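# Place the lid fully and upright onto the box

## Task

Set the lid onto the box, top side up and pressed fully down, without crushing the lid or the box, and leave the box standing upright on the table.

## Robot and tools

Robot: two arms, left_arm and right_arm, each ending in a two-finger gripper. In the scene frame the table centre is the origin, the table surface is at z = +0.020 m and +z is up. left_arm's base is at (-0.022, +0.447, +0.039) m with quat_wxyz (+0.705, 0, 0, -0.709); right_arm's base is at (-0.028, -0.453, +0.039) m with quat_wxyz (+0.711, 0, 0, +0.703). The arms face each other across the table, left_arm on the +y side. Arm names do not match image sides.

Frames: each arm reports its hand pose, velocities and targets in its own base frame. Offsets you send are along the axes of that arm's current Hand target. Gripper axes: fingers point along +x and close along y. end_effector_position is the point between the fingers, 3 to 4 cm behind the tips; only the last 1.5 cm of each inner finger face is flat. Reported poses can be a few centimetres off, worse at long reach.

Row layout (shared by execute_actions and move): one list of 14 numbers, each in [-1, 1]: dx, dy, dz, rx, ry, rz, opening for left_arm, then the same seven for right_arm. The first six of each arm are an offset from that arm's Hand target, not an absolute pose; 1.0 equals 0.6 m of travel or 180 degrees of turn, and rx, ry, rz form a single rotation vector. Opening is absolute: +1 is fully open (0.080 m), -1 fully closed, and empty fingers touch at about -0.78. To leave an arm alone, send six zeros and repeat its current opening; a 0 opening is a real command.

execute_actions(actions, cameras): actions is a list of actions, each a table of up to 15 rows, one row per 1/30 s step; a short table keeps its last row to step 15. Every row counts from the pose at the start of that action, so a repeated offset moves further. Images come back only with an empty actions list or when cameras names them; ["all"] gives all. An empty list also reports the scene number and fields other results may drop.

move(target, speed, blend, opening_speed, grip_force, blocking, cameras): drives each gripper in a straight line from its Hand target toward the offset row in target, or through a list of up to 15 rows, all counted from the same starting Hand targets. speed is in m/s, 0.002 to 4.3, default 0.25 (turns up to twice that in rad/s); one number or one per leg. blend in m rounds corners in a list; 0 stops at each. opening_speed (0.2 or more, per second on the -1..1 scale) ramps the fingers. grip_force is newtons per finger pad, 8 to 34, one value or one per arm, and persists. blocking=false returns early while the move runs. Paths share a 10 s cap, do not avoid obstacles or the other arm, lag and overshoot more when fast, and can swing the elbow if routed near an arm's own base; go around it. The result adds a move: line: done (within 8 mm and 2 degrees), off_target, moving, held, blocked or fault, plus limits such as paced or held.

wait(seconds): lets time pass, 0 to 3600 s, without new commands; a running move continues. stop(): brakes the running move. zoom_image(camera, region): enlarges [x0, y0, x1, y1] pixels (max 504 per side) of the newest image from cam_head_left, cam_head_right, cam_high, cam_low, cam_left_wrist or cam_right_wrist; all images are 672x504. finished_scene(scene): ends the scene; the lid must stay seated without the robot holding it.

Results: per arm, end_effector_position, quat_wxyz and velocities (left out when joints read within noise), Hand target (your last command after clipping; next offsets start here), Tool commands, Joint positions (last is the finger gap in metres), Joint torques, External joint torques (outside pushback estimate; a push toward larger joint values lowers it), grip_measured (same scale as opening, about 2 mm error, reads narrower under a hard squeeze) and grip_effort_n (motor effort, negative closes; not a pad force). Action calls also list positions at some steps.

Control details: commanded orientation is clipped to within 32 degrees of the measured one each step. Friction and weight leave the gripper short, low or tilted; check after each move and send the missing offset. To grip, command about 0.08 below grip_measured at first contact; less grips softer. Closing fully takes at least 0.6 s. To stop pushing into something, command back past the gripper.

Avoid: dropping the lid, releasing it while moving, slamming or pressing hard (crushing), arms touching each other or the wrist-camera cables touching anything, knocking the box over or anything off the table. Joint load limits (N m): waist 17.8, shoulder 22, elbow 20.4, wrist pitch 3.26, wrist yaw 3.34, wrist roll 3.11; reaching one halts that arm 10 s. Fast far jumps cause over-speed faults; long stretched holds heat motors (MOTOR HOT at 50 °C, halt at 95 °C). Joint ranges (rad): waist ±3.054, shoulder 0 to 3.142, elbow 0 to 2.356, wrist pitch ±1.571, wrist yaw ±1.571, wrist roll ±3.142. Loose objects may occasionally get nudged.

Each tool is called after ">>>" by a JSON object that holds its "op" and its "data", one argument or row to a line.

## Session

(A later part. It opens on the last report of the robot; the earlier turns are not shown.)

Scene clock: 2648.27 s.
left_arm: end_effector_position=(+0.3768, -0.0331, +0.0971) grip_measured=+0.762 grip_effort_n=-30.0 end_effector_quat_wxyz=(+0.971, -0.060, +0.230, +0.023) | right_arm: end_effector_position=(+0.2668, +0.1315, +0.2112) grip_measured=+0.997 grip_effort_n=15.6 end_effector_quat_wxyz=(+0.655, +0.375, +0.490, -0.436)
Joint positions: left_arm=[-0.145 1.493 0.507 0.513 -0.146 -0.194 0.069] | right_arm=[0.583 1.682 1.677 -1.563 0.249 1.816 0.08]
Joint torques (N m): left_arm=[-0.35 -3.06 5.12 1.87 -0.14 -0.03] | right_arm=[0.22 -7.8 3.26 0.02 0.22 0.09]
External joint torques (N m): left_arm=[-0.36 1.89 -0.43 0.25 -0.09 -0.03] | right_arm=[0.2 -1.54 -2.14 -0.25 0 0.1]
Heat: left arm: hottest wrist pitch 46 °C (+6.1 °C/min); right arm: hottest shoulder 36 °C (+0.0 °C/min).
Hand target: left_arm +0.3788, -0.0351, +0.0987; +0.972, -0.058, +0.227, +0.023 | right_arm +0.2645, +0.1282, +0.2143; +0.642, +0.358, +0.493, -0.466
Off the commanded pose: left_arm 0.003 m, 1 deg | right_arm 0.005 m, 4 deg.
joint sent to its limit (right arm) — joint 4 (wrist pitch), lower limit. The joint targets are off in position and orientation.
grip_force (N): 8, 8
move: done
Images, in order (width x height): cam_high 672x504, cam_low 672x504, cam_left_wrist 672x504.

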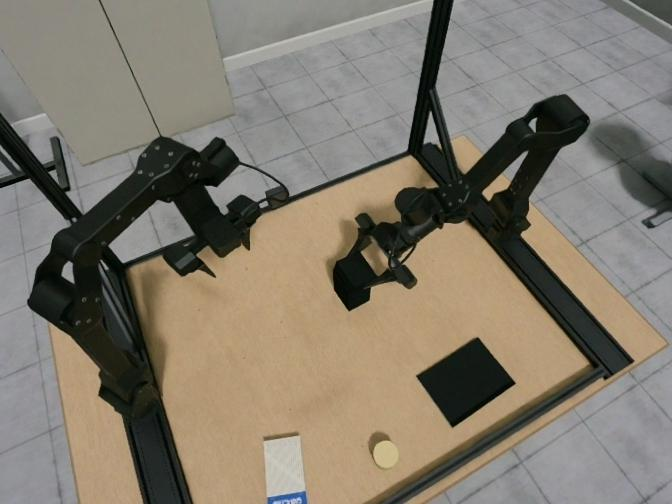

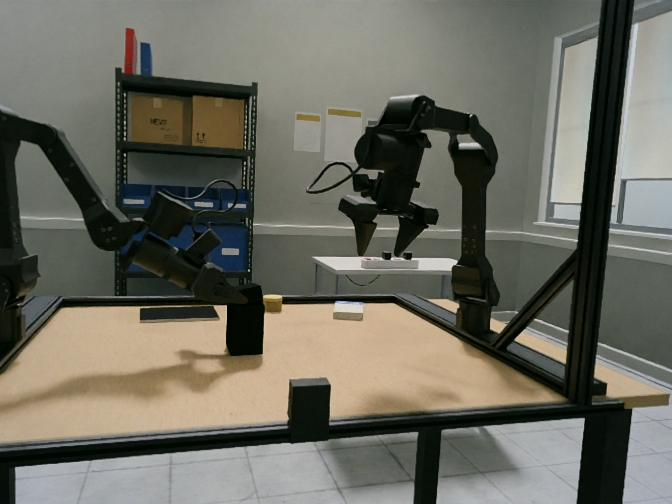

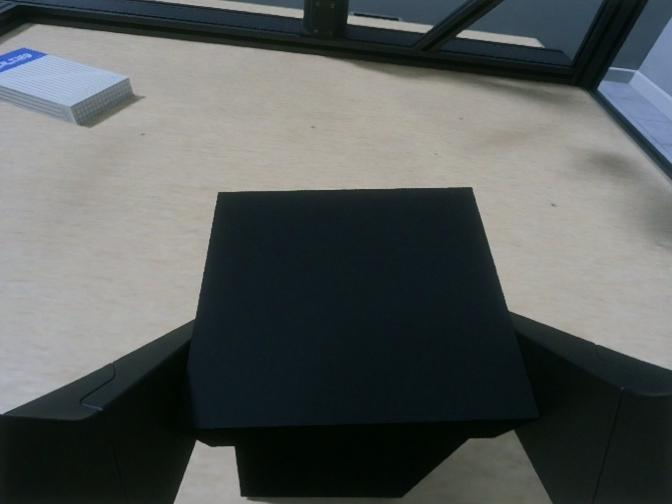

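>>> {"op": "move", "data": {
  "target": [0.0097,-0.0042,-0.004,0.039,0.042,0,0.45,0,0,0,0,0,0,1],
  "speed": 0.04,
  "cameras": ["cam_left_wrist","cam_low","cam_high"]
}}

>>> {"op": "zoom_image", "data": {
  "camera": "cam_left_wrist",
  "region": [170, 370, 570, 504]
}}

>>> {"op": "zoom_image", "data": {
  "camera": "cam_high",
  "region": [320, 238, 382, 310]
}}

>>> {"op": "zoom_image", "data": {
  "camera": "cam_low",
  "region": [212, 275, 282, 365]
}}

Scene clock: 2671.83 s.
left_arm: end_effector_position=(+0.3836, -0.0351, +0.0995) grip_measured=+0.762 grip_effort_n=-30.0 end_effector_quat_wxyz=(+0.960, -0.009, +0.281, +0.010) | right_arm: end_effector_position=(+0.2668, +0.1315, +0.2112) grip_measured=+0.997 grip_effort_n=16.0 end_effector_quat_wxyz=(+0.655, +0.375, +0.490, -0.436)
Joint positions: left_arm=[-0.144 1.493 0.621 0.296 -0.135 -0.1 0.069] | right_arm=[0.583 1.682 1.677 -1.563 0.249 1.816 0.08]
Joint torques (N m): left_arm=[-0.01 -2.6 5.16 0.51 0.16 0.31] | right_arm=[0.17 -7.88 3.31 0.01 0.22 0.09]
External joint torques (N m): left_arm=[-0.04 2.64 -0.69 -1.05 0.22 0.31] | right_arm=[0.19 -1.46 -2.19 -0.27 0 0.09]
Heat: left arm: hottest wrist pitch 41 °C (-4.0 °C/min); right arm: hottest shoulder 36 °C (+0.0 °C/min).
Hand target: left_arm +0.3831, -0.0378, +0.0942; +0.957, +0.001, +0.291, +0.005 | right_arm +0.2645, +0.1282, +0.2143; +0.642, +0.358, +0.493, -0.466
Off the commanded pose: left_arm 0.006 m, 2 deg | right_arm 0.005 m, 4 deg.
joint sent to its limit (right arm) — joint 4 (wrist pitch), lower limit. The joint targets are off in position and orientation.
grip_force (N): 8, 8
move: done
Images, in order (width x height): cam_high 672x504, cam_low 672x504, cam_left_wrist 672x504.

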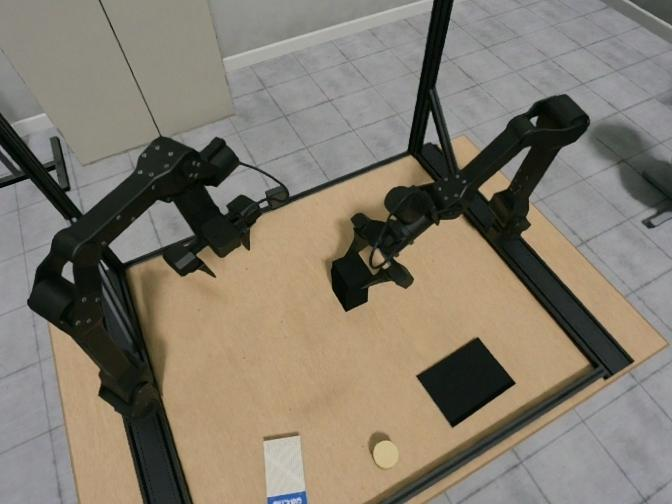

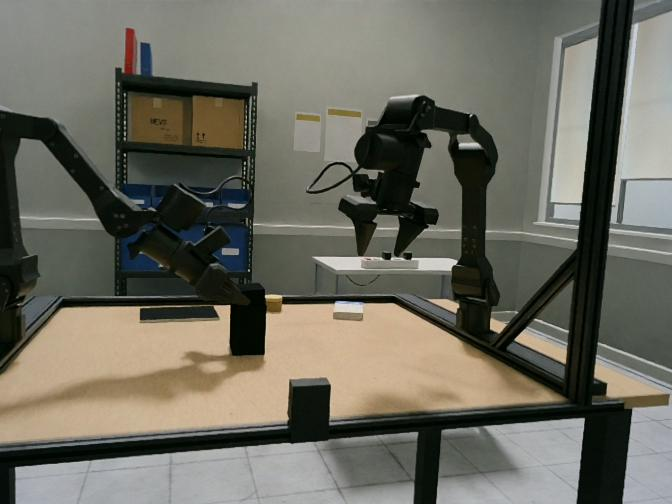

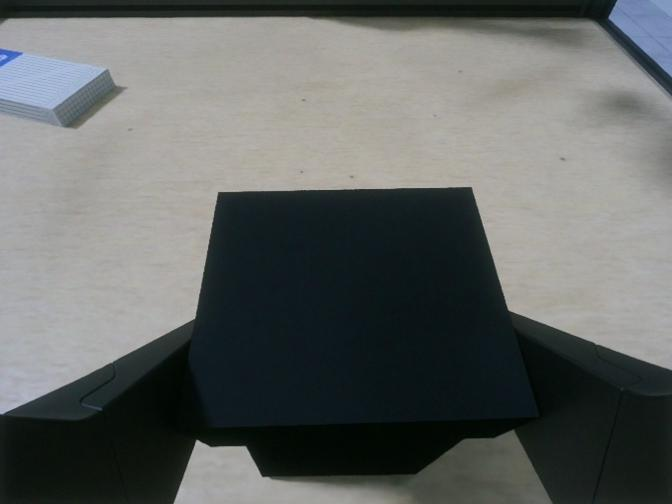

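Scaled by 1.260 from the camera's image (finer frame: 960x720).

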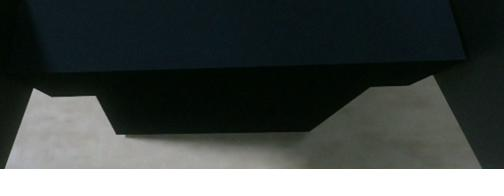

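Scaled by 7.000 from the camera's image (finer frame: 960x720).

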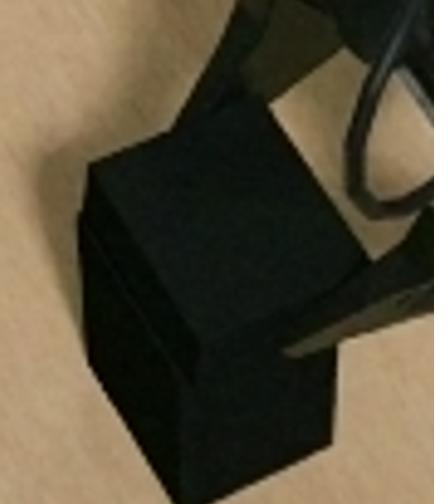

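Scaled by 5.600 from the camera's image (finer frame: 960x720).

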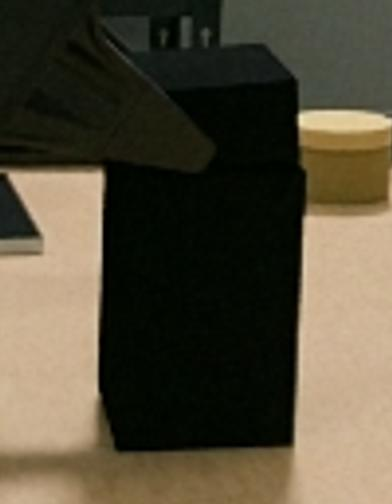

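>>> {"op": "move", "data": {
  "target": [
    [-0.0062,0,0.002,0,-0.0333,0,0.45,0,0,0,0,0,0,1],
    [0.0023,0,0.0048,0,-0.0333,0,0.45,0,0,0,0,0,0,1]
  ],
  "speed": 0.03,
  "cameras": ["cam_left_wrist","cam_low","cam_high"]
}}

>>> {"op": "zoom_image", "data": {
  "camera": "cam_left_wrist",
  "region": [170, 370, 570, 504]
}}

>>> {"op": "zoom_image", "data": {
  "camera": "cam_high",
  "region": [320, 238, 382, 310]
}}

>>> {"op": "zoom_image", "data": {
  "camera": "cam_low",
  "region": [212, 275, 282, 365]
}}

Scene clock: 2700.13 s.
left_arm: end_effector_position=(+0.3841, -0.0409, +0.0991) grip_measured=+0.762 grip_effort_n=-30.0 end_effector_quat_wxyz=(+0.972, -0.006, +0.237, -0.001) | right_arm: end_effector_position=(+0.2668, +0.1315, +0.2112) grip_measured=+0.997 grip_effort_n=16.0 end_effector_quat_wxyz=(+0.655, +0.375, +0.490, -0.436)
Joint positions: left_arm=[-0.159 1.514 0.548 0.483 -0.137 -0.085 0.069] | right_arm=[0.583 1.682 1.677 -1.563 0.249 1.816 0.08]
Joint torques (N m): left_arm=[0.02 -2.36 5.11 1.44 -0.11 0.28] | right_arm=[0.21 -7.86 3.37 0.01 0.21 0.11]
External joint torques (N m): left_arm=[0.01 2.8 -0.47 -0.16 -0.07 0.28] | right_arm=[0.23 -1.49 -2.1 -0.26 -0.01 0.11]
Heat: left arm: hottest wrist pitch 36 °C (-10.1 °C/min); right arm: hottest shoulder 36 °C (+0.0 °C/min).
Hand target: left_arm +0.3859, -0.0378, +0.0958; +0.971, +0.001, +0.241, +0.005 | right_arm +0.2645, +0.1282, +0.2143; +0.642, +0.358, +0.493, -0.466
Off the commanded pose: left_arm 0.005 m, 1 deg | right_arm 0.005 m, 4 deg.
joint sent to its limit (right arm) — joint 4 (wrist pitch), lower limit. The joint targets are off in position and orientation.
grip_force (N): 8, 8
move: done
Images, in order (width x height): cam_high 672x504, cam_low 672x504, cam_left_wrist 672x504.

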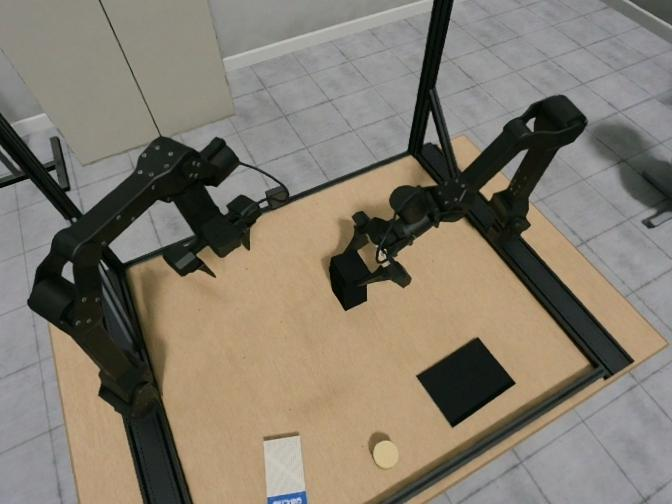

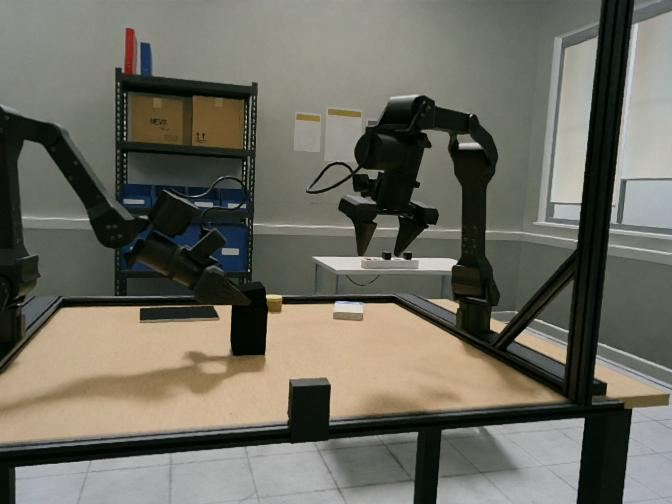

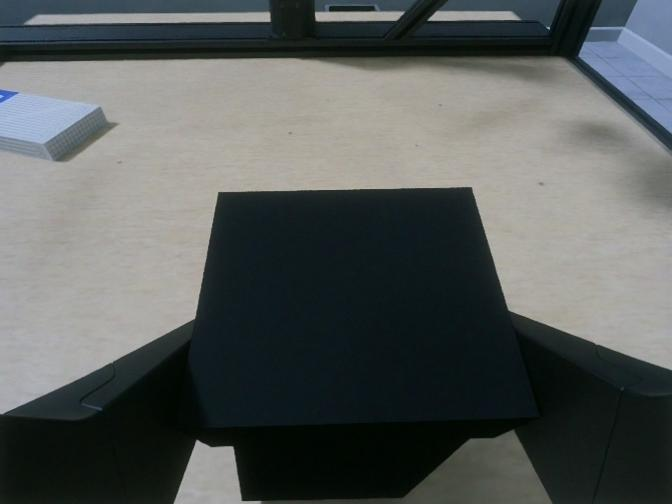

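Scaled by 1.260 from the camera's image (finer frame: 960x720).

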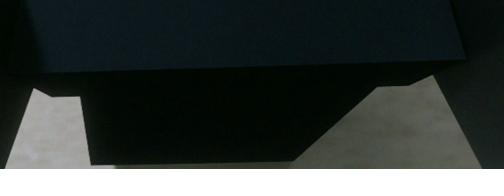

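Scaled by 7.000 from the camera's image (finer frame: 960x720).

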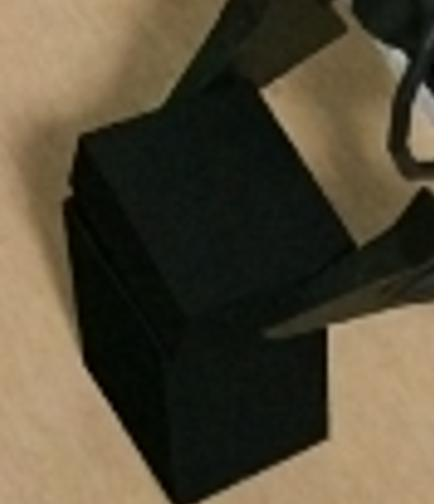

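Scaled by 5.600 from the camera's image (finer frame: 960x720).

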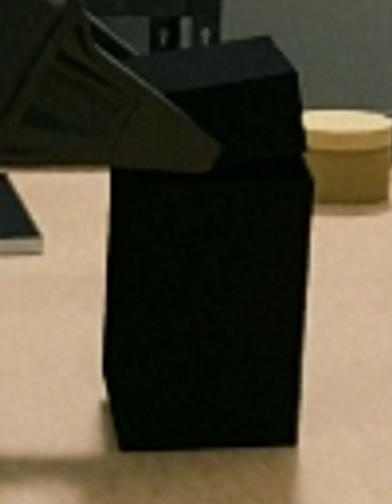

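>>> {"op": "move", "data": {
  "target": [0.0058,0,-0.0017,0,0.036,0,0.45,0,0,0,0,0,0,1],
  "speed": 0.03,
  "cameras": ["cam_left_wrist","cam_low","cam_high"]
}}

>>> {"op": "zoom_image", "data": {
  "camera": "cam_left_wrist",
  "region": [170, 370, 570, 504]
}}

>>> {"op": "zoom_image", "data": {
  "camera": "cam_high",
  "region": [320, 238, 382, 310]
}}

>>> {"op": "zoom_image", "data": {
  "camera": "cam_low",
  "region": [212, 275, 282, 365]
}}

Scene clock: 2718.03 s.
left_arm: end_effector_position=(+0.3894, -0.0366, +0.1000) grip_measured=+0.762 grip_effort_n=-30.0 end_effector_quat_wxyz=(+0.959, -0.004, +0.284, +0.006) | right_arm: end_effector_position=(+0.2668, +0.1315, +0.2112) grip_measured=+0.997 grip_effort_n=16.5 end_effector_quat_wxyz=(+0.655, +0.375, +0.490, -0.436)
Joint positions: left_arm=[-0.144 1.514 0.647 0.286 -0.131 -0.09 0.069] | right_arm=[0.583 1.682 1.677 -1.563 0.249 1.816 0.08]
Joint torques (N m): left_arm=[0.2 -2.68 5.03 0.47 0.14 -0.01] | right_arm=[0.2 -7.93 3.34 -0.01 0.23 0.11]
External joint torques (N m): left_arm=[0.17 2.73 -0.77 -1.07 0.19 -0.02] | right_arm=[0.22 -1.54 -2.15 -0.28 0.01 0.11]
Heat: left arm: hottest wrist pitch 35 °C (-8.1 °C/min); right arm: hottest shoulder 36 °C (+0.0 °C/min).
Hand target: left_arm +0.3885, -0.0377, +0.0933; +0.955, +0.001, +0.295, +0.005 | right_arm +0.2645, +0.1282, +0.2143; +0.642, +0.358, +0.493, -0.466
Off the commanded pose: left_arm 0.007 m, 1 deg | right_arm 0.005 m, 4 deg.
joint sent to its limit (right arm) — joint 4 (wrist pitch), lower limit. The joint targets are off in position and orientation.
grip_force (N): 8, 8
move: done
Images, in order (width x height): cam_high 672x504, cam_low 672x504, cam_left_wrist 672x504.

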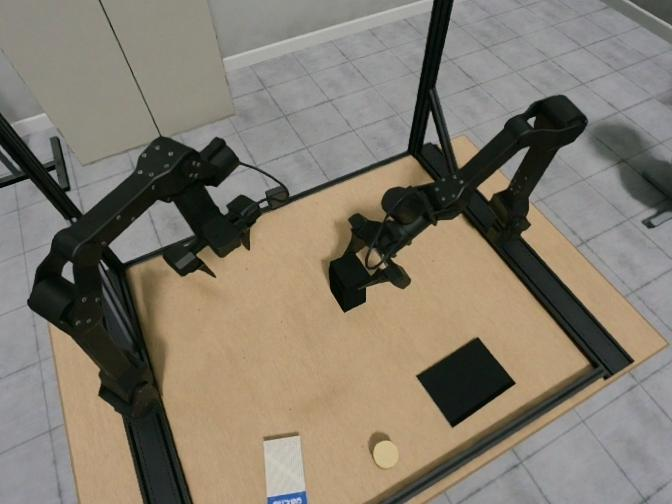

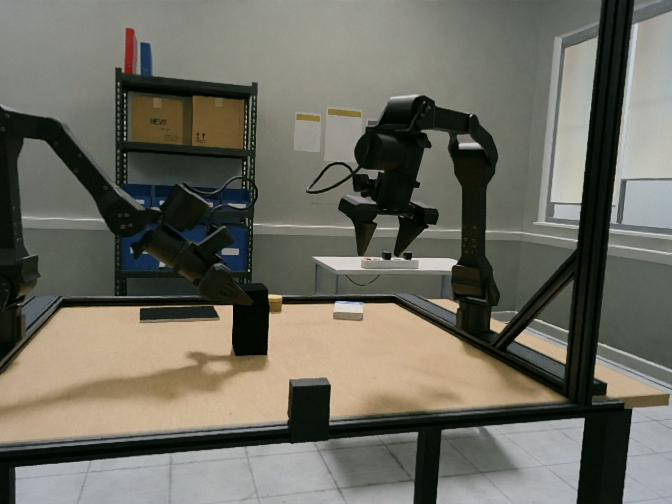

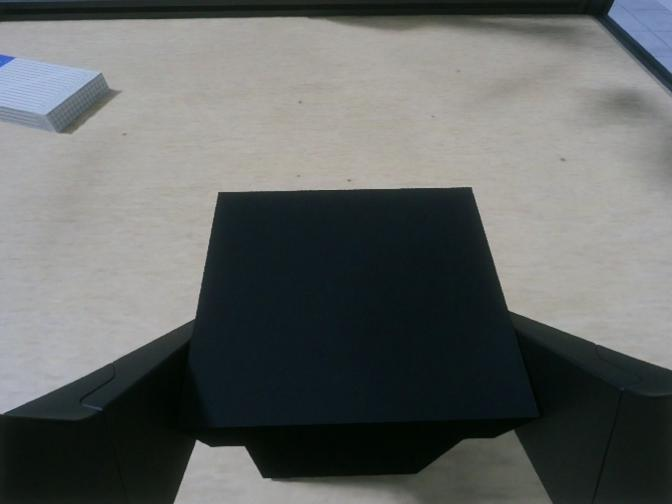

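Scaled by 1.260 from the camera's image (finer frame: 960x720).

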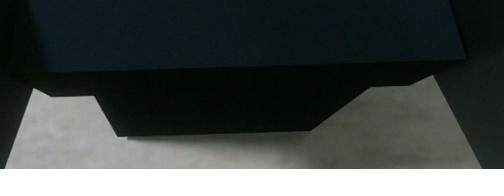

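Scaled by 7.000 from the camera's image (finer frame: 960x720).

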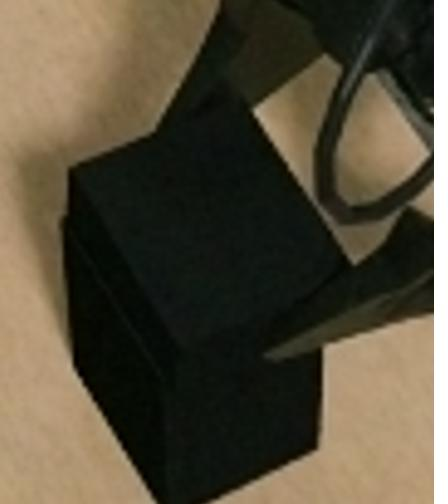

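Scaled by 5.600 from the camera's image (finer frame: 960x720).

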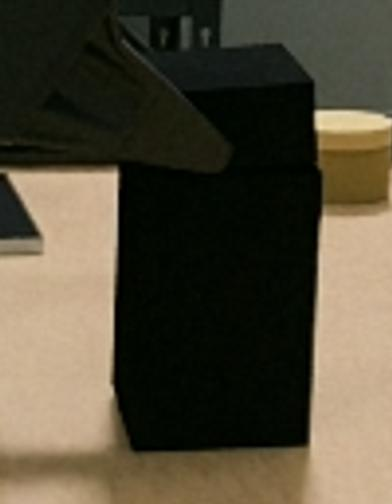

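>>> {"op": "move", "data": {
  "target": [
    [0,0,0,0,0,0,1,0,0,0,0,0,0,1],
    [-0.0834,0,-0.055,0,0,0,1,0,0,0,0,0,0,1]
  ],
  "speed": 0.1,
  "opening_speed": 0.5,
  "cameras": ["cam_left_wrist","cam_low","cam_high"]
}}

>>> {"op": "zoom_image", "data": {
  "camera": "cam_high",
  "region": [320, 238, 382, 310]
}}

>>> {"op": "zoom_image", "data": {
  "camera": "cam_low",
  "region": [212, 275, 282, 365]
}}

Scene clock: 2772.97 s.
left_arm: end_effector_position=(+0.3297, -0.0410, +0.0909) grip_measured=+0.997 grip_effort_n=14.7 end_effector_quat_wxyz=(+0.954, +0.002, +0.301, -0.002) | right_arm: end_effector_position=(+0.2668, +0.1315, +0.2112) grip_measured=+0.997 grip_effort_n=15.6 end_effector_quat_wxyz=(+0.655, +0.375, +0.490, -0.436)
Joint positions: left_arm=[-0.195 1.285 0.456 0.208 -0.157 -0.108 0.08] | right_arm=[0.583 1.682 1.677 -1.563 0.249 1.816 0.08]
Joint torques (N m): left_arm=[-0.21 -4.66 4.22 1.3 -0.23 -0.1] | right_arm=[0.24 -7.8 3.37 0.01 0.22 0.1]
External joint torques (N m): left_arm=[-0.24 -0.81 -1.73 -0.23 -0.16 -0.1] | right_arm=[0.25 -1.51 -2.1 -0.29 0 0.1]
Heat: left arm: hottest wrist pitch 33 °C (-3.0 °C/min); right arm: hottest shoulder 36 °C (+0.0 °C/min).
Hand target: left_arm +0.3285, -0.0383, +0.0943; +0.955, +0.001, +0.295, +0.005 | right_arm +0.2645, +0.1282, +0.2143; +0.642, +0.358, +0.493, -0.466
Off the commanded pose: left_arm 0.005 m, 1 deg | right_arm 0.005 m, 4 deg.
joint sent to its limit (right arm) — joint 4 (wrist pitch), lower limit. The joint targets are off in position and orientation.
grip_force (N): 8, 8
move: done
Images, in order (width x height): cam_high 672x504, cam_low 672x504, cam_left_wrist 672x504.

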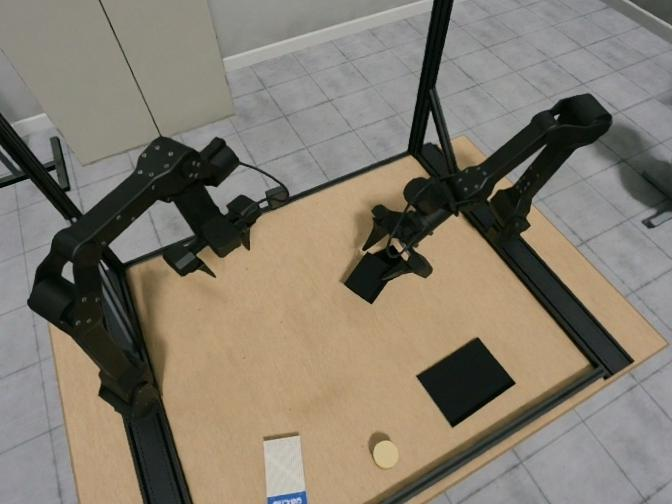

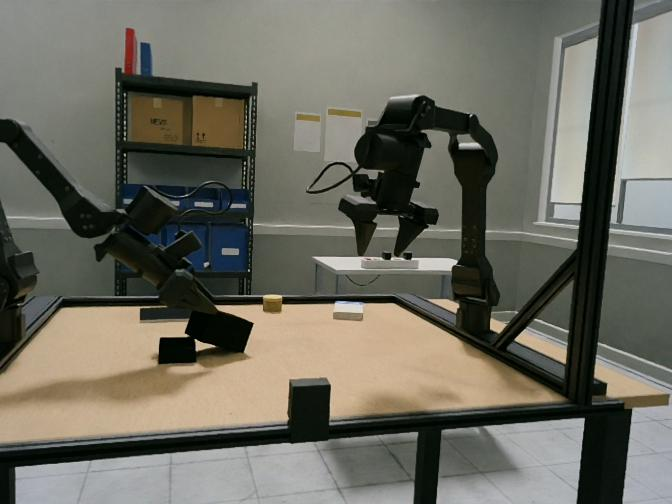

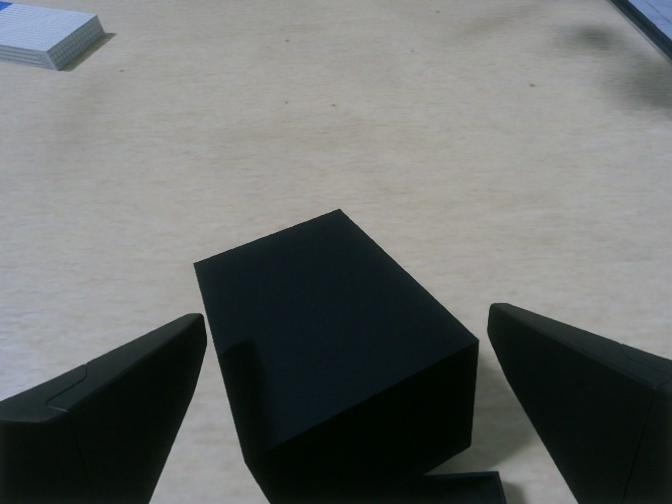

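Scaled by 7.000 from the camera's image (finer frame: 960x720).

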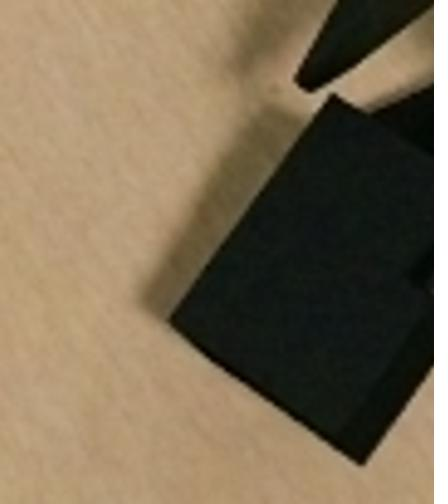

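Scaled by 5.600 from the camera's image (finer frame: 960x720).

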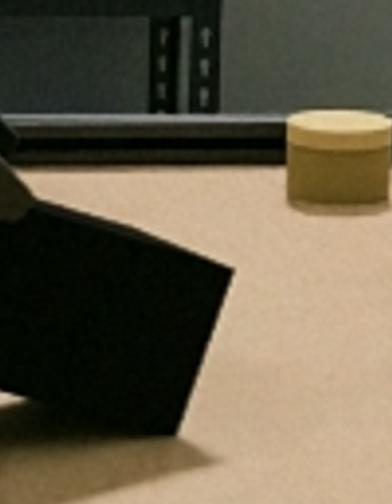

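>>> {"op": "move", "data": {
  "target": [-0.18,0,0.22,0,0,0,1,0,0,0,0,0,0,1],
  "speed": 0.15,
  "cameras": ["all"]
}}

Scene clock: 2789.27 s.
left_arm: end_effector_position=(+0.3122, -0.0412, +0.2519) grip_measured=+0.997 grip_effort_n=14.2 end_effector_quat_wxyz=(+0.951, +0.007, +0.310, -0.002) | right_arm: end_effector_position=(+0.2668, +0.1315, +0.2112) grip_measured=+0.997 grip_effort_n=15.6 end_effector_quat_wxyz=(+0.655, +0.375, +0.490, -0.436)
Joint positions: left_arm=[-0.213 1.068 1.012 -0.585 -0.172 -0.113 0.08] | right_arm=[0.583 1.682 1.677 -1.563 0.249 1.816 0.08]
Joint torques (N m): left_arm=[-0.23 -2.34 8.6 1.29 -0.24 -0.1] | right_arm=[0.3 -7.98 3.34 0.02 0.21 0.09]
External joint torques (N m): left_arm=[-0.25 0.77 1.91 -0.22 -0.17 -0.1] | right_arm=[0.28 -1.63 -2.15 -0.28 0 0.1]
Heat: left arm: hottest wrist pitch 33 °C (-1.0 °C/min); right arm: hottest shoulder 36 °C (+0.0 °C/min).
Hand target: left_arm +0.3138, -0.0391, +0.2642; +0.955, +0.001, +0.295, +0.005 | right_arm +0.2645, +0.1282, +0.2143; +0.642, +0.358, +0.493, -0.466
Off the commanded pose: left_arm 0.013 m, 2 deg | right_arm 0.005 m, 4 deg.
joint sent to its limit (right arm) — joint 4 (wrist pitch), lower limit. The joint targets are off in position and orientation.
grip_force (N): 8, 8
move: off_target (left_arm)

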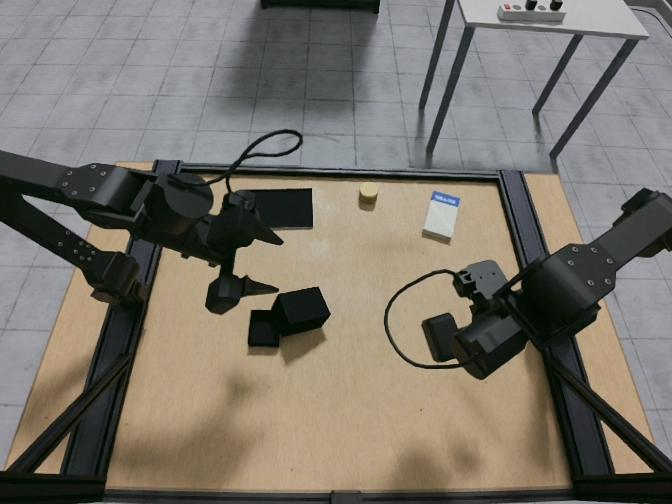

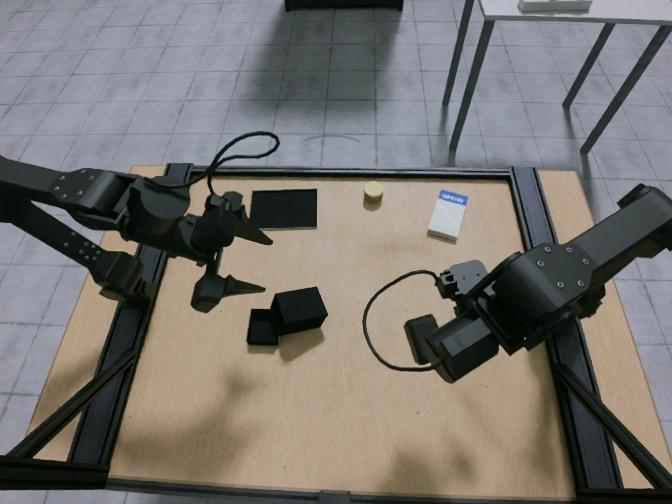

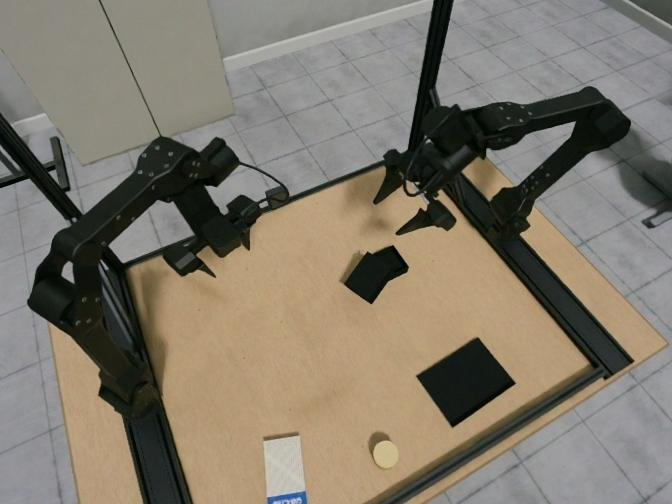

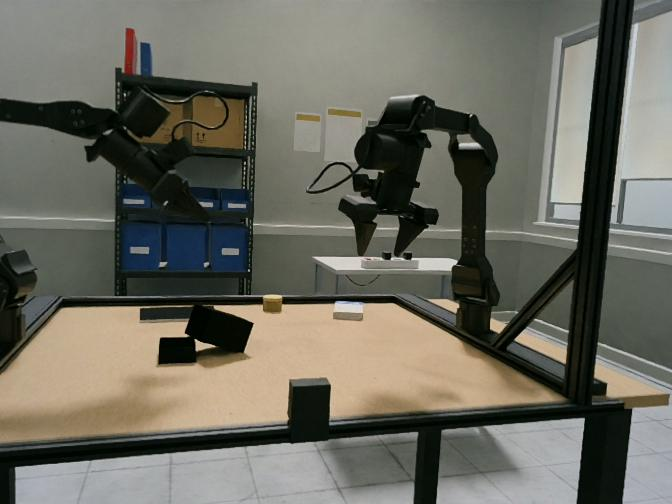

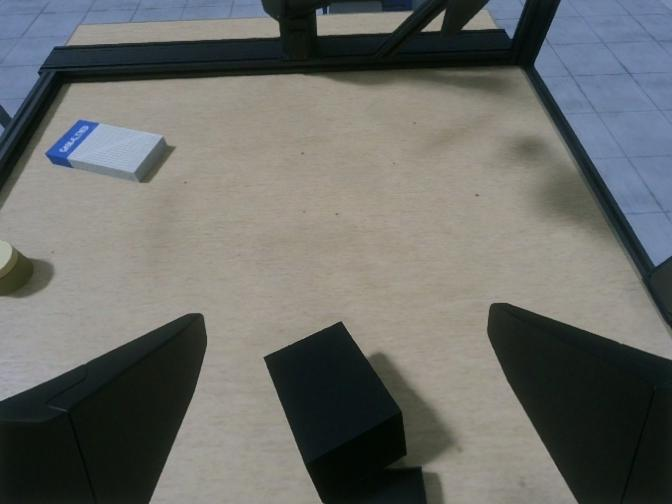

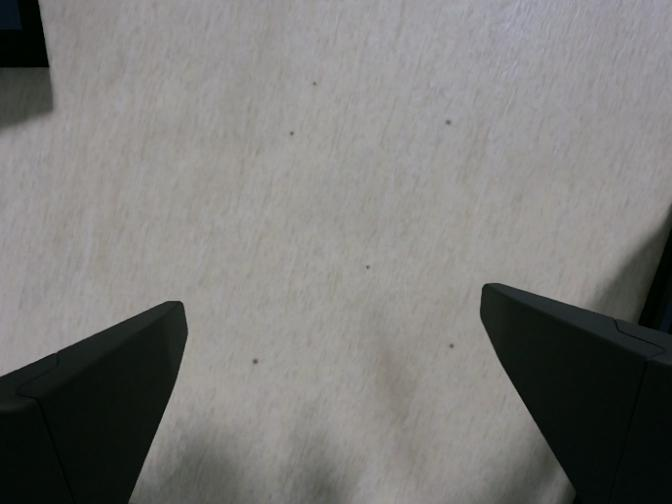

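>>> {"op": "move", "data": {
  "target": [-0.16,0.03,-0.05,0,0.15,0,1,0,0,0,0,0,0,1],
  "speed": 0.2,
  "cameras": ["cam_left_wrist","cam_head_left"]
}}

Scene clock: 2798.20 s.
left_arm: end_effector_position=(+0.2164, -0.0238, +0.2862) grip_measured=+0.997 grip_effort_n=14.7 end_effector_quat_wxyz=(+0.854, +0.005, +0.521, +0.001) | right_arm: end_effector_position=(+0.2668, +0.1315, +0.2112) grip_measured=+0.997 grip_effort_n=16.0 end_effector_quat_wxyz=(+0.655, +0.375, +0.490, -0.436)
Joint positions: left_arm=[-0.167 1.132 1.47 -1.441 -0.083 -0.142 0.08] | right_arm=[0.583 1.682 1.677 -1.563 0.249 1.816 0.08]
Joint torques (N m): left_arm=[0.23 -1.49 7.03 0.84 0.13 0.05] | right_arm=[0.19 -7.88 3.35 0.02 0.22 0.09]
External joint torques (N m): left_arm=[0.21 0.78 1.63 -0.18 0.19 0.05] | right_arm=[0.18 -1.47 -2.16 -0.27 0 0.1]
Heat: left arm: hottest wrist pitch 33 °C (-1.0 °C/min); right arm: hottest shoulder 36 °C (+0.0 °C/min).
Hand target: left_arm +0.2175, -0.0221, +0.2936; +0.860, +0.000, +0.510, +0.005 | right_arm +0.2645, +0.1282, +0.2143; +0.642, +0.358, +0.493, -0.466
Off the commanded pose: left_arm 0.008 m, 2 deg | right_arm 0.005 m, 4 deg.
joint sent to its limit (right arm) — joint 4 (wrist pitch), lower limit. The joint targets are off in position and orientation.
grip_force (N): 8, 8
move: done
Images, in order (width x height): cam_head_left 672x504, cam_left_wrist 672x504.

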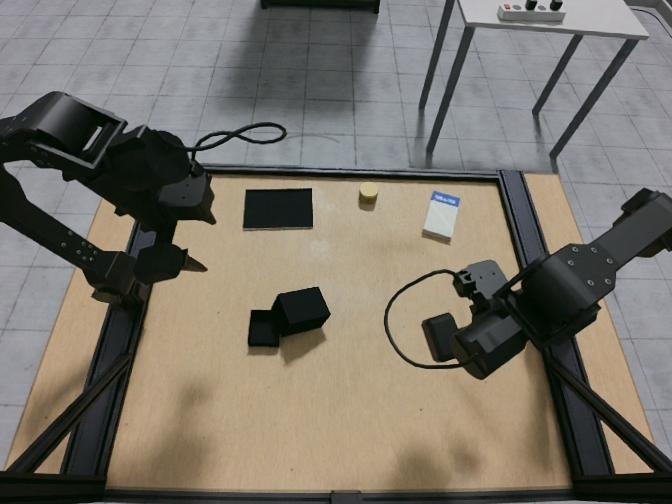

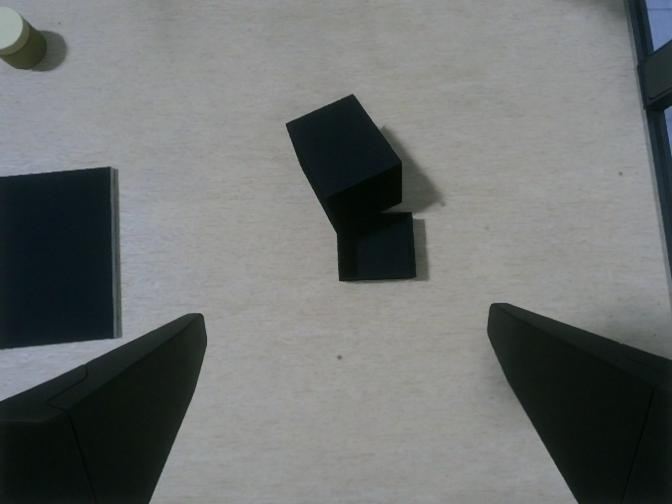

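>>> {"op": "zoom_image", "data": {
  "camera": "cam_left_wrist",
  "region": [270, 80, 450, 300]
}}

Scaled by 2.291 from the camera's image (finer frame: 960x720).

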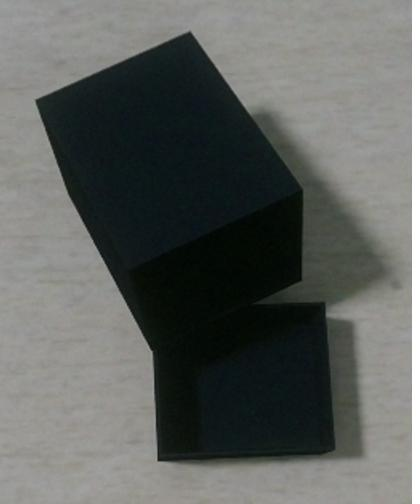

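>>> {"op": "move", "data": {
  "target": [0.258,-0.0267,0.1467,0,0.16,0,1,0,0,0,0,0,0,1],
  "speed": 0.25,
  "cameras": ["cam_left_wrist","cam_head_left"]
}}

Scene clock: 2855.73 s.
left_arm: end_effector_position=(+0.3654, -0.0394, +0.1942) grip_measured=+0.997 grip_effort_n=14.7 end_effector_quat_wxyz=(+0.714, -0.003, +0.700, +0.003) | right_arm: end_effector_position=(+0.2668, +0.1315, +0.2112) grip_measured=+0.997 grip_effort_n=16.0 end_effector_quat_wxyz=(+0.655, +0.375, +0.490, -0.436)
Joint positions: left_arm=[-0.109 1.957 1.975 -1.57 -0.003 -0.117 0.08] | right_arm=[0.583 1.682 1.677 -1.563 0.249 1.816 0.08]
Joint torques (N m): left_arm=[0.22 -6.94 6.82 0.09 0.16 0.15] | right_arm=[0.22 -7.89 3.39 0 0.2 0.11]
External joint torques (N m): left_arm=[0.25 1.28 1.42 -0.27 0.17 0.15] | right_arm=[0.23 -1.5 -2.1 -0.28 -0.01 0.11]
Heat: left arm: hottest elbow 32 °C (+3.0 °C/min); right arm: hottest shoulder 36 °C (+0.0 °C/min).
Hand target: left_arm +0.3691, -0.0364, +0.2000; +0.706, -0.002, +0.708, +0.005 | right_arm +0.2645, +0.1282, +0.2143; +0.642, +0.358, +0.493, -0.466
Off the commanded pose: left_arm 0.007 m, 1 deg | right_arm 0.005 m, 4 deg.
joint sent to its limit (left arm) — joint 4 (wrist pitch), lower limit. The joint targets are off in position, not in orientation.
joint sent to its limit (right arm) — joint 4 (wrist pitch), lower limit. The joint targets are off in position and orientation.
grip_force (N): 8, 8
move: done
Images, in order (width x height): cam_head_left 672x504, cam_left_wrist 672x504.

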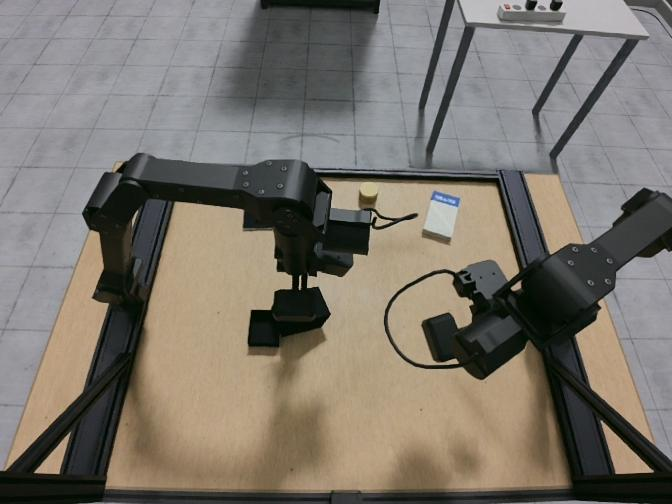

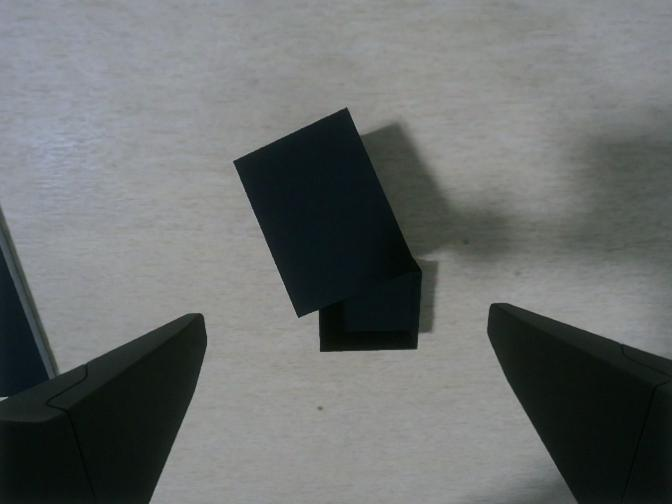

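>>> {"op": "move", "data": {
  "target": [0,0,-0.0375,0.872,0,0,1,0,0,0,0,0,0,1],
  "speed": 0.3,
  "cameras": ["cam_left_wrist","cam_head_left"]
}}

Scene clock: 2888.47 s.
left_arm: end_effector_position=(+0.3492, -0.0379, +0.1938) grip_measured=+0.998 grip_effort_n=13.3 end_effector_quat_wxyz=(+0.144, +0.691, +0.148, -0.692) | right_arm: end_effector_position=(+0.2668, +0.1315, +0.2112) grip_measured=+0.997 grip_effort_n=16.0 end_effector_quat_wxyz=(+0.655, +0.375, +0.490, -0.436)
Joint positions: left_arm=[-0.11 1.905 1.901 -1.57 -0.005 2.615 0.08] | right_arm=[0.583 1.682 1.677 -1.563 0.249 1.816 0.08]
Joint torques (N m): left_arm=[-0.22 -9.12 3.72 -0.03 -0.1 0.19] | right_arm=[0.2 -7.84 3.22 -0.02 0.22 0.11]
External joint torques (N m): left_arm=[-0.24 -1.35 -1.61 -0.28 -0.12 0.18] | right_arm=[0.21 -1.49 -2.24 -0.28 0 0.11]
Heat: left arm: hottest shoulder 32 °C (+6.1 °C/min); right arm: hottest shoulder 36 °C (+0.0 °C/min).
Hand target: left_arm +0.3466, -0.0366, +0.2000; +0.143, +0.692, +0.146, -0.693 | right_arm +0.2645, +0.1282, +0.2143; +0.642, +0.358, +0.493, -0.466
Off the commanded pose: left_arm 0.007 m, 0 deg | right_arm 0.005 m, 4 deg.
joint sent to its limit (left arm) — joint 4 (wrist pitch), lower limit. The joint targets are off in position, not in orientation.
joint sent to its limit (right arm) — joint 4 (wrist pitch), lower limit. The joint targets are off in position and orientation.
grip_force (N): 8, 8
move: done
Images, in order (width x height): cam_head_left 672x504, cam_left_wrist 672x504.

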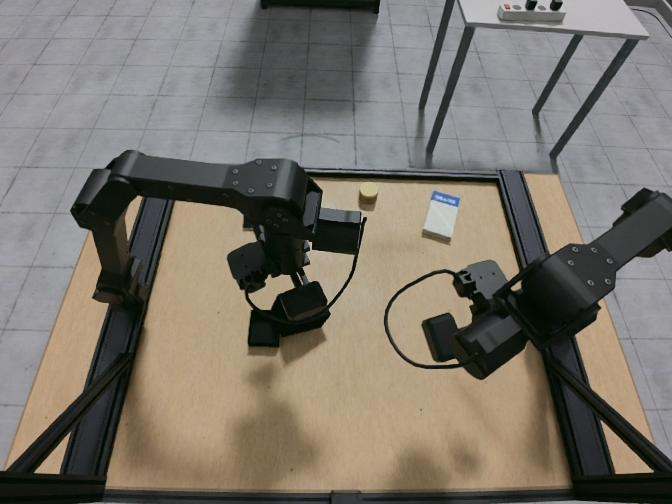

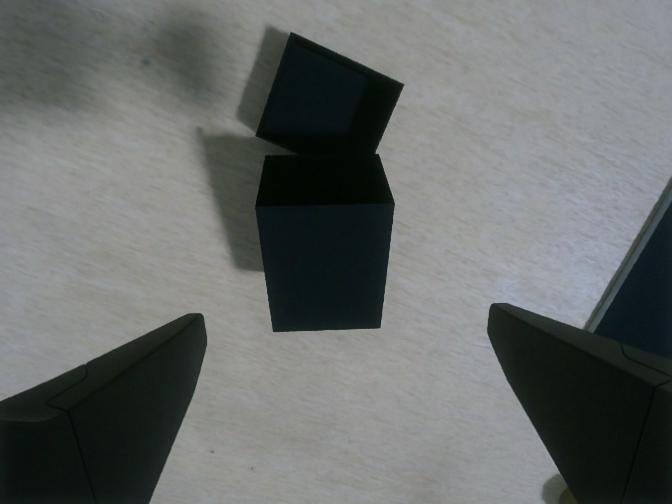

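>>> {"op": "move", "data": {
  "target": [
    [0,0.0133,-0.0217,0,0,0,1,0,0,0,0,0,0,1],
    [0.21,0.0133,-0.0217,0,0,0,1,0,0,0,0,0,0,1]
  ],
  "speed": 0.12,
  "cameras": ["cam_left_wrist","cam_low"]
}}

Scene clock: 2906.67 s.
left_arm: end_effector_position=(+0.3603, -0.0397, +0.0747) grip_measured=+0.998 grip_effort_n=13.7 end_effector_quat_wxyz=(+0.143, +0.690, +0.148, -0.694) | right_arm: end_effector_position=(+0.2668, +0.1315, +0.2112) grip_measured=+0.997 grip_effort_n=16.0 end_effector_quat_wxyz=(+0.655, +0.375, +0.490, -0.436)
Joint positions: left_arm=[-0.112 1.953 1.49 -1.117 -0.005 2.615 0.08] | right_arm=[0.583 1.682 1.677 -1.563 0.249 1.816 0.08]
Joint torques (N m): left_arm=[-0.1 -6.75 3.83 0.57 -0.09 0.18] | right_arm=[0.18 -7.85 3.3 0.02 0.2 0.12]
External joint torques (N m): left_arm=[-0.08 1.35 -1.48 0.36 -0.12 0.18] | right_arm=[0.18 -1.59 -2.11 -0.26 -0.02 0.12]
Heat: left arm: hottest shoulder 35 °C (+9.1 °C/min); right arm: hottest shoulder 36 °C (+0.0 °C/min).
Hand target: left_arm +0.3614, -0.0382, +0.0740; +0.143, +0.692, +0.146, -0.693 | right_arm +0.2645, +0.1282, +0.2143; +0.642, +0.358, +0.493, -0.466
Off the commanded pose: left_arm 0.002 m, 0 deg | right_arm 0.005 m, 4 deg.
joint sent to its limit (right arm) — joint 4 (wrist pitch), lower limit. The joint targets are off in position and orientation.
grip_force (N): 8, 8
move: done
Images, in order (width x height): cam_low 672x504, cam_left_wrist 672x504.

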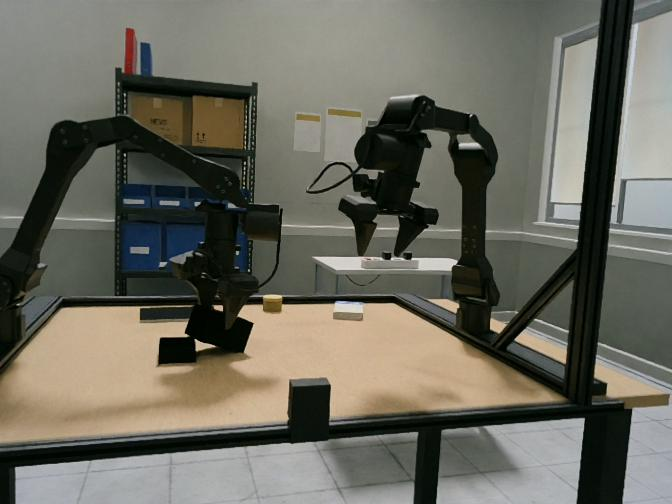

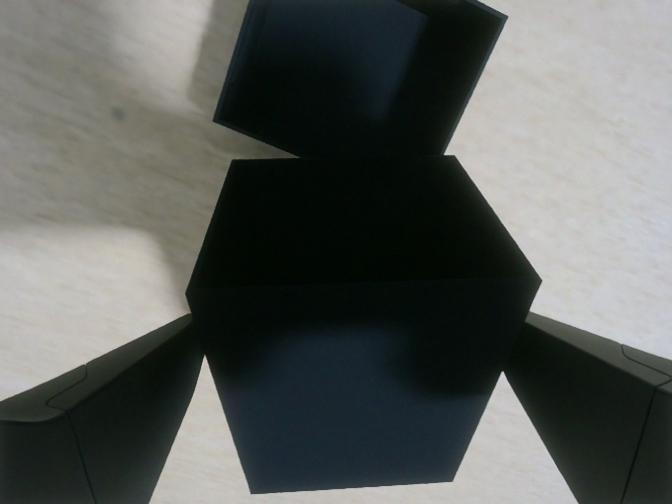

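>>> {"op": "move", "data": {
  "target": [
    [0,0,0,0,0,0,0.38,0,0,0,0,0,0,1],
    [-0.2,0,0,0,0,0,0.38,0,0,0,0,0,0,1]
  ],
  "speed": 0.15,
  "opening_speed": 0.5,
  "grip_force": 12,
  "cameras": ["cam_left_wrist","cam_low"]
}}

Scene clock: 2915.67 s.
left_arm: end_effector_position=(+0.3578, -0.0394, +0.1882) grip_measured=+0.677 grip_effort_n=-38.4 end_effector_quat_wxyz=(+0.143, +0.689, +0.148, -0.695) | right_arm: end_effector_position=(+0.2668, +0.1315, +0.2112) grip_measured=+0.997 grip_effort_n=15.6 end_effector_quat_wxyz=(+0.655, +0.375, +0.490, -0.436)
Joint positions: left_arm=[-0.112 1.945 1.934 -1.57 -0.005 2.615 0.065] | right_arm=[0.583 1.682 1.677 -1.563 0.249 1.816 0.08]
Joint torques (N m): left_arm=[-0.21 -6.73 6.9 -0.04 -0.08 0.14] | right_arm=[0.2 -7.93 3.3 0 0.21 0.09]
External joint torques (N m): left_arm=[-0.23 1.31 1.57 -0.28 -0.1 0.14] | right_arm=[0.21 -1.62 -2.14 -0.27 0 0.09]
Heat: left arm: hottest shoulder 35 °C (+9.1 °C/min); right arm: hottest shoulder 36 °C (+0.0 °C/min).
Hand target: left_arm +0.3617, -0.0386, +0.1940; +0.143, +0.692, +0.146, -0.693 | right_arm +0.2645, +0.1282, +0.2143; +0.642, +0.358, +0.493, -0.466
Off the commanded pose: left_arm 0.007 m, 0 deg | right_arm 0.005 m, 4 deg.
joint sent to its limit (left arm) — joint 4 (wrist pitch), lower limit. The joint targets are off in position, not in orientation.
joint sent to its limit (right arm) — joint 4 (wrist pitch), lower limit. The joint targets are off in position and orientation.
grip_force (N): 12, 12
move: done
Images, in order (width x height): cam_low 672x504, cam_left_wrist 672x504.

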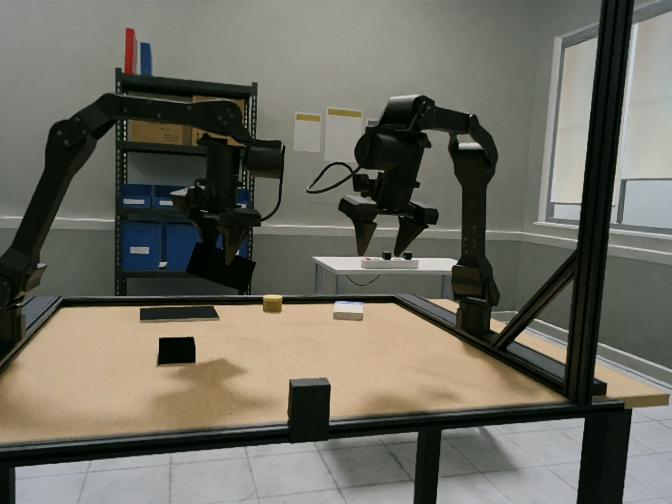

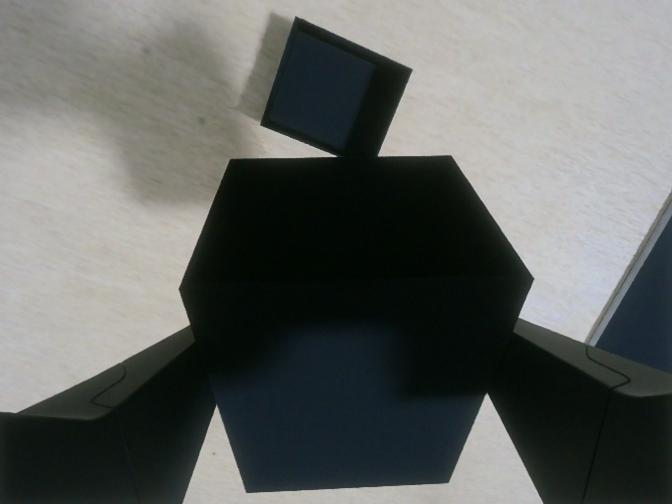

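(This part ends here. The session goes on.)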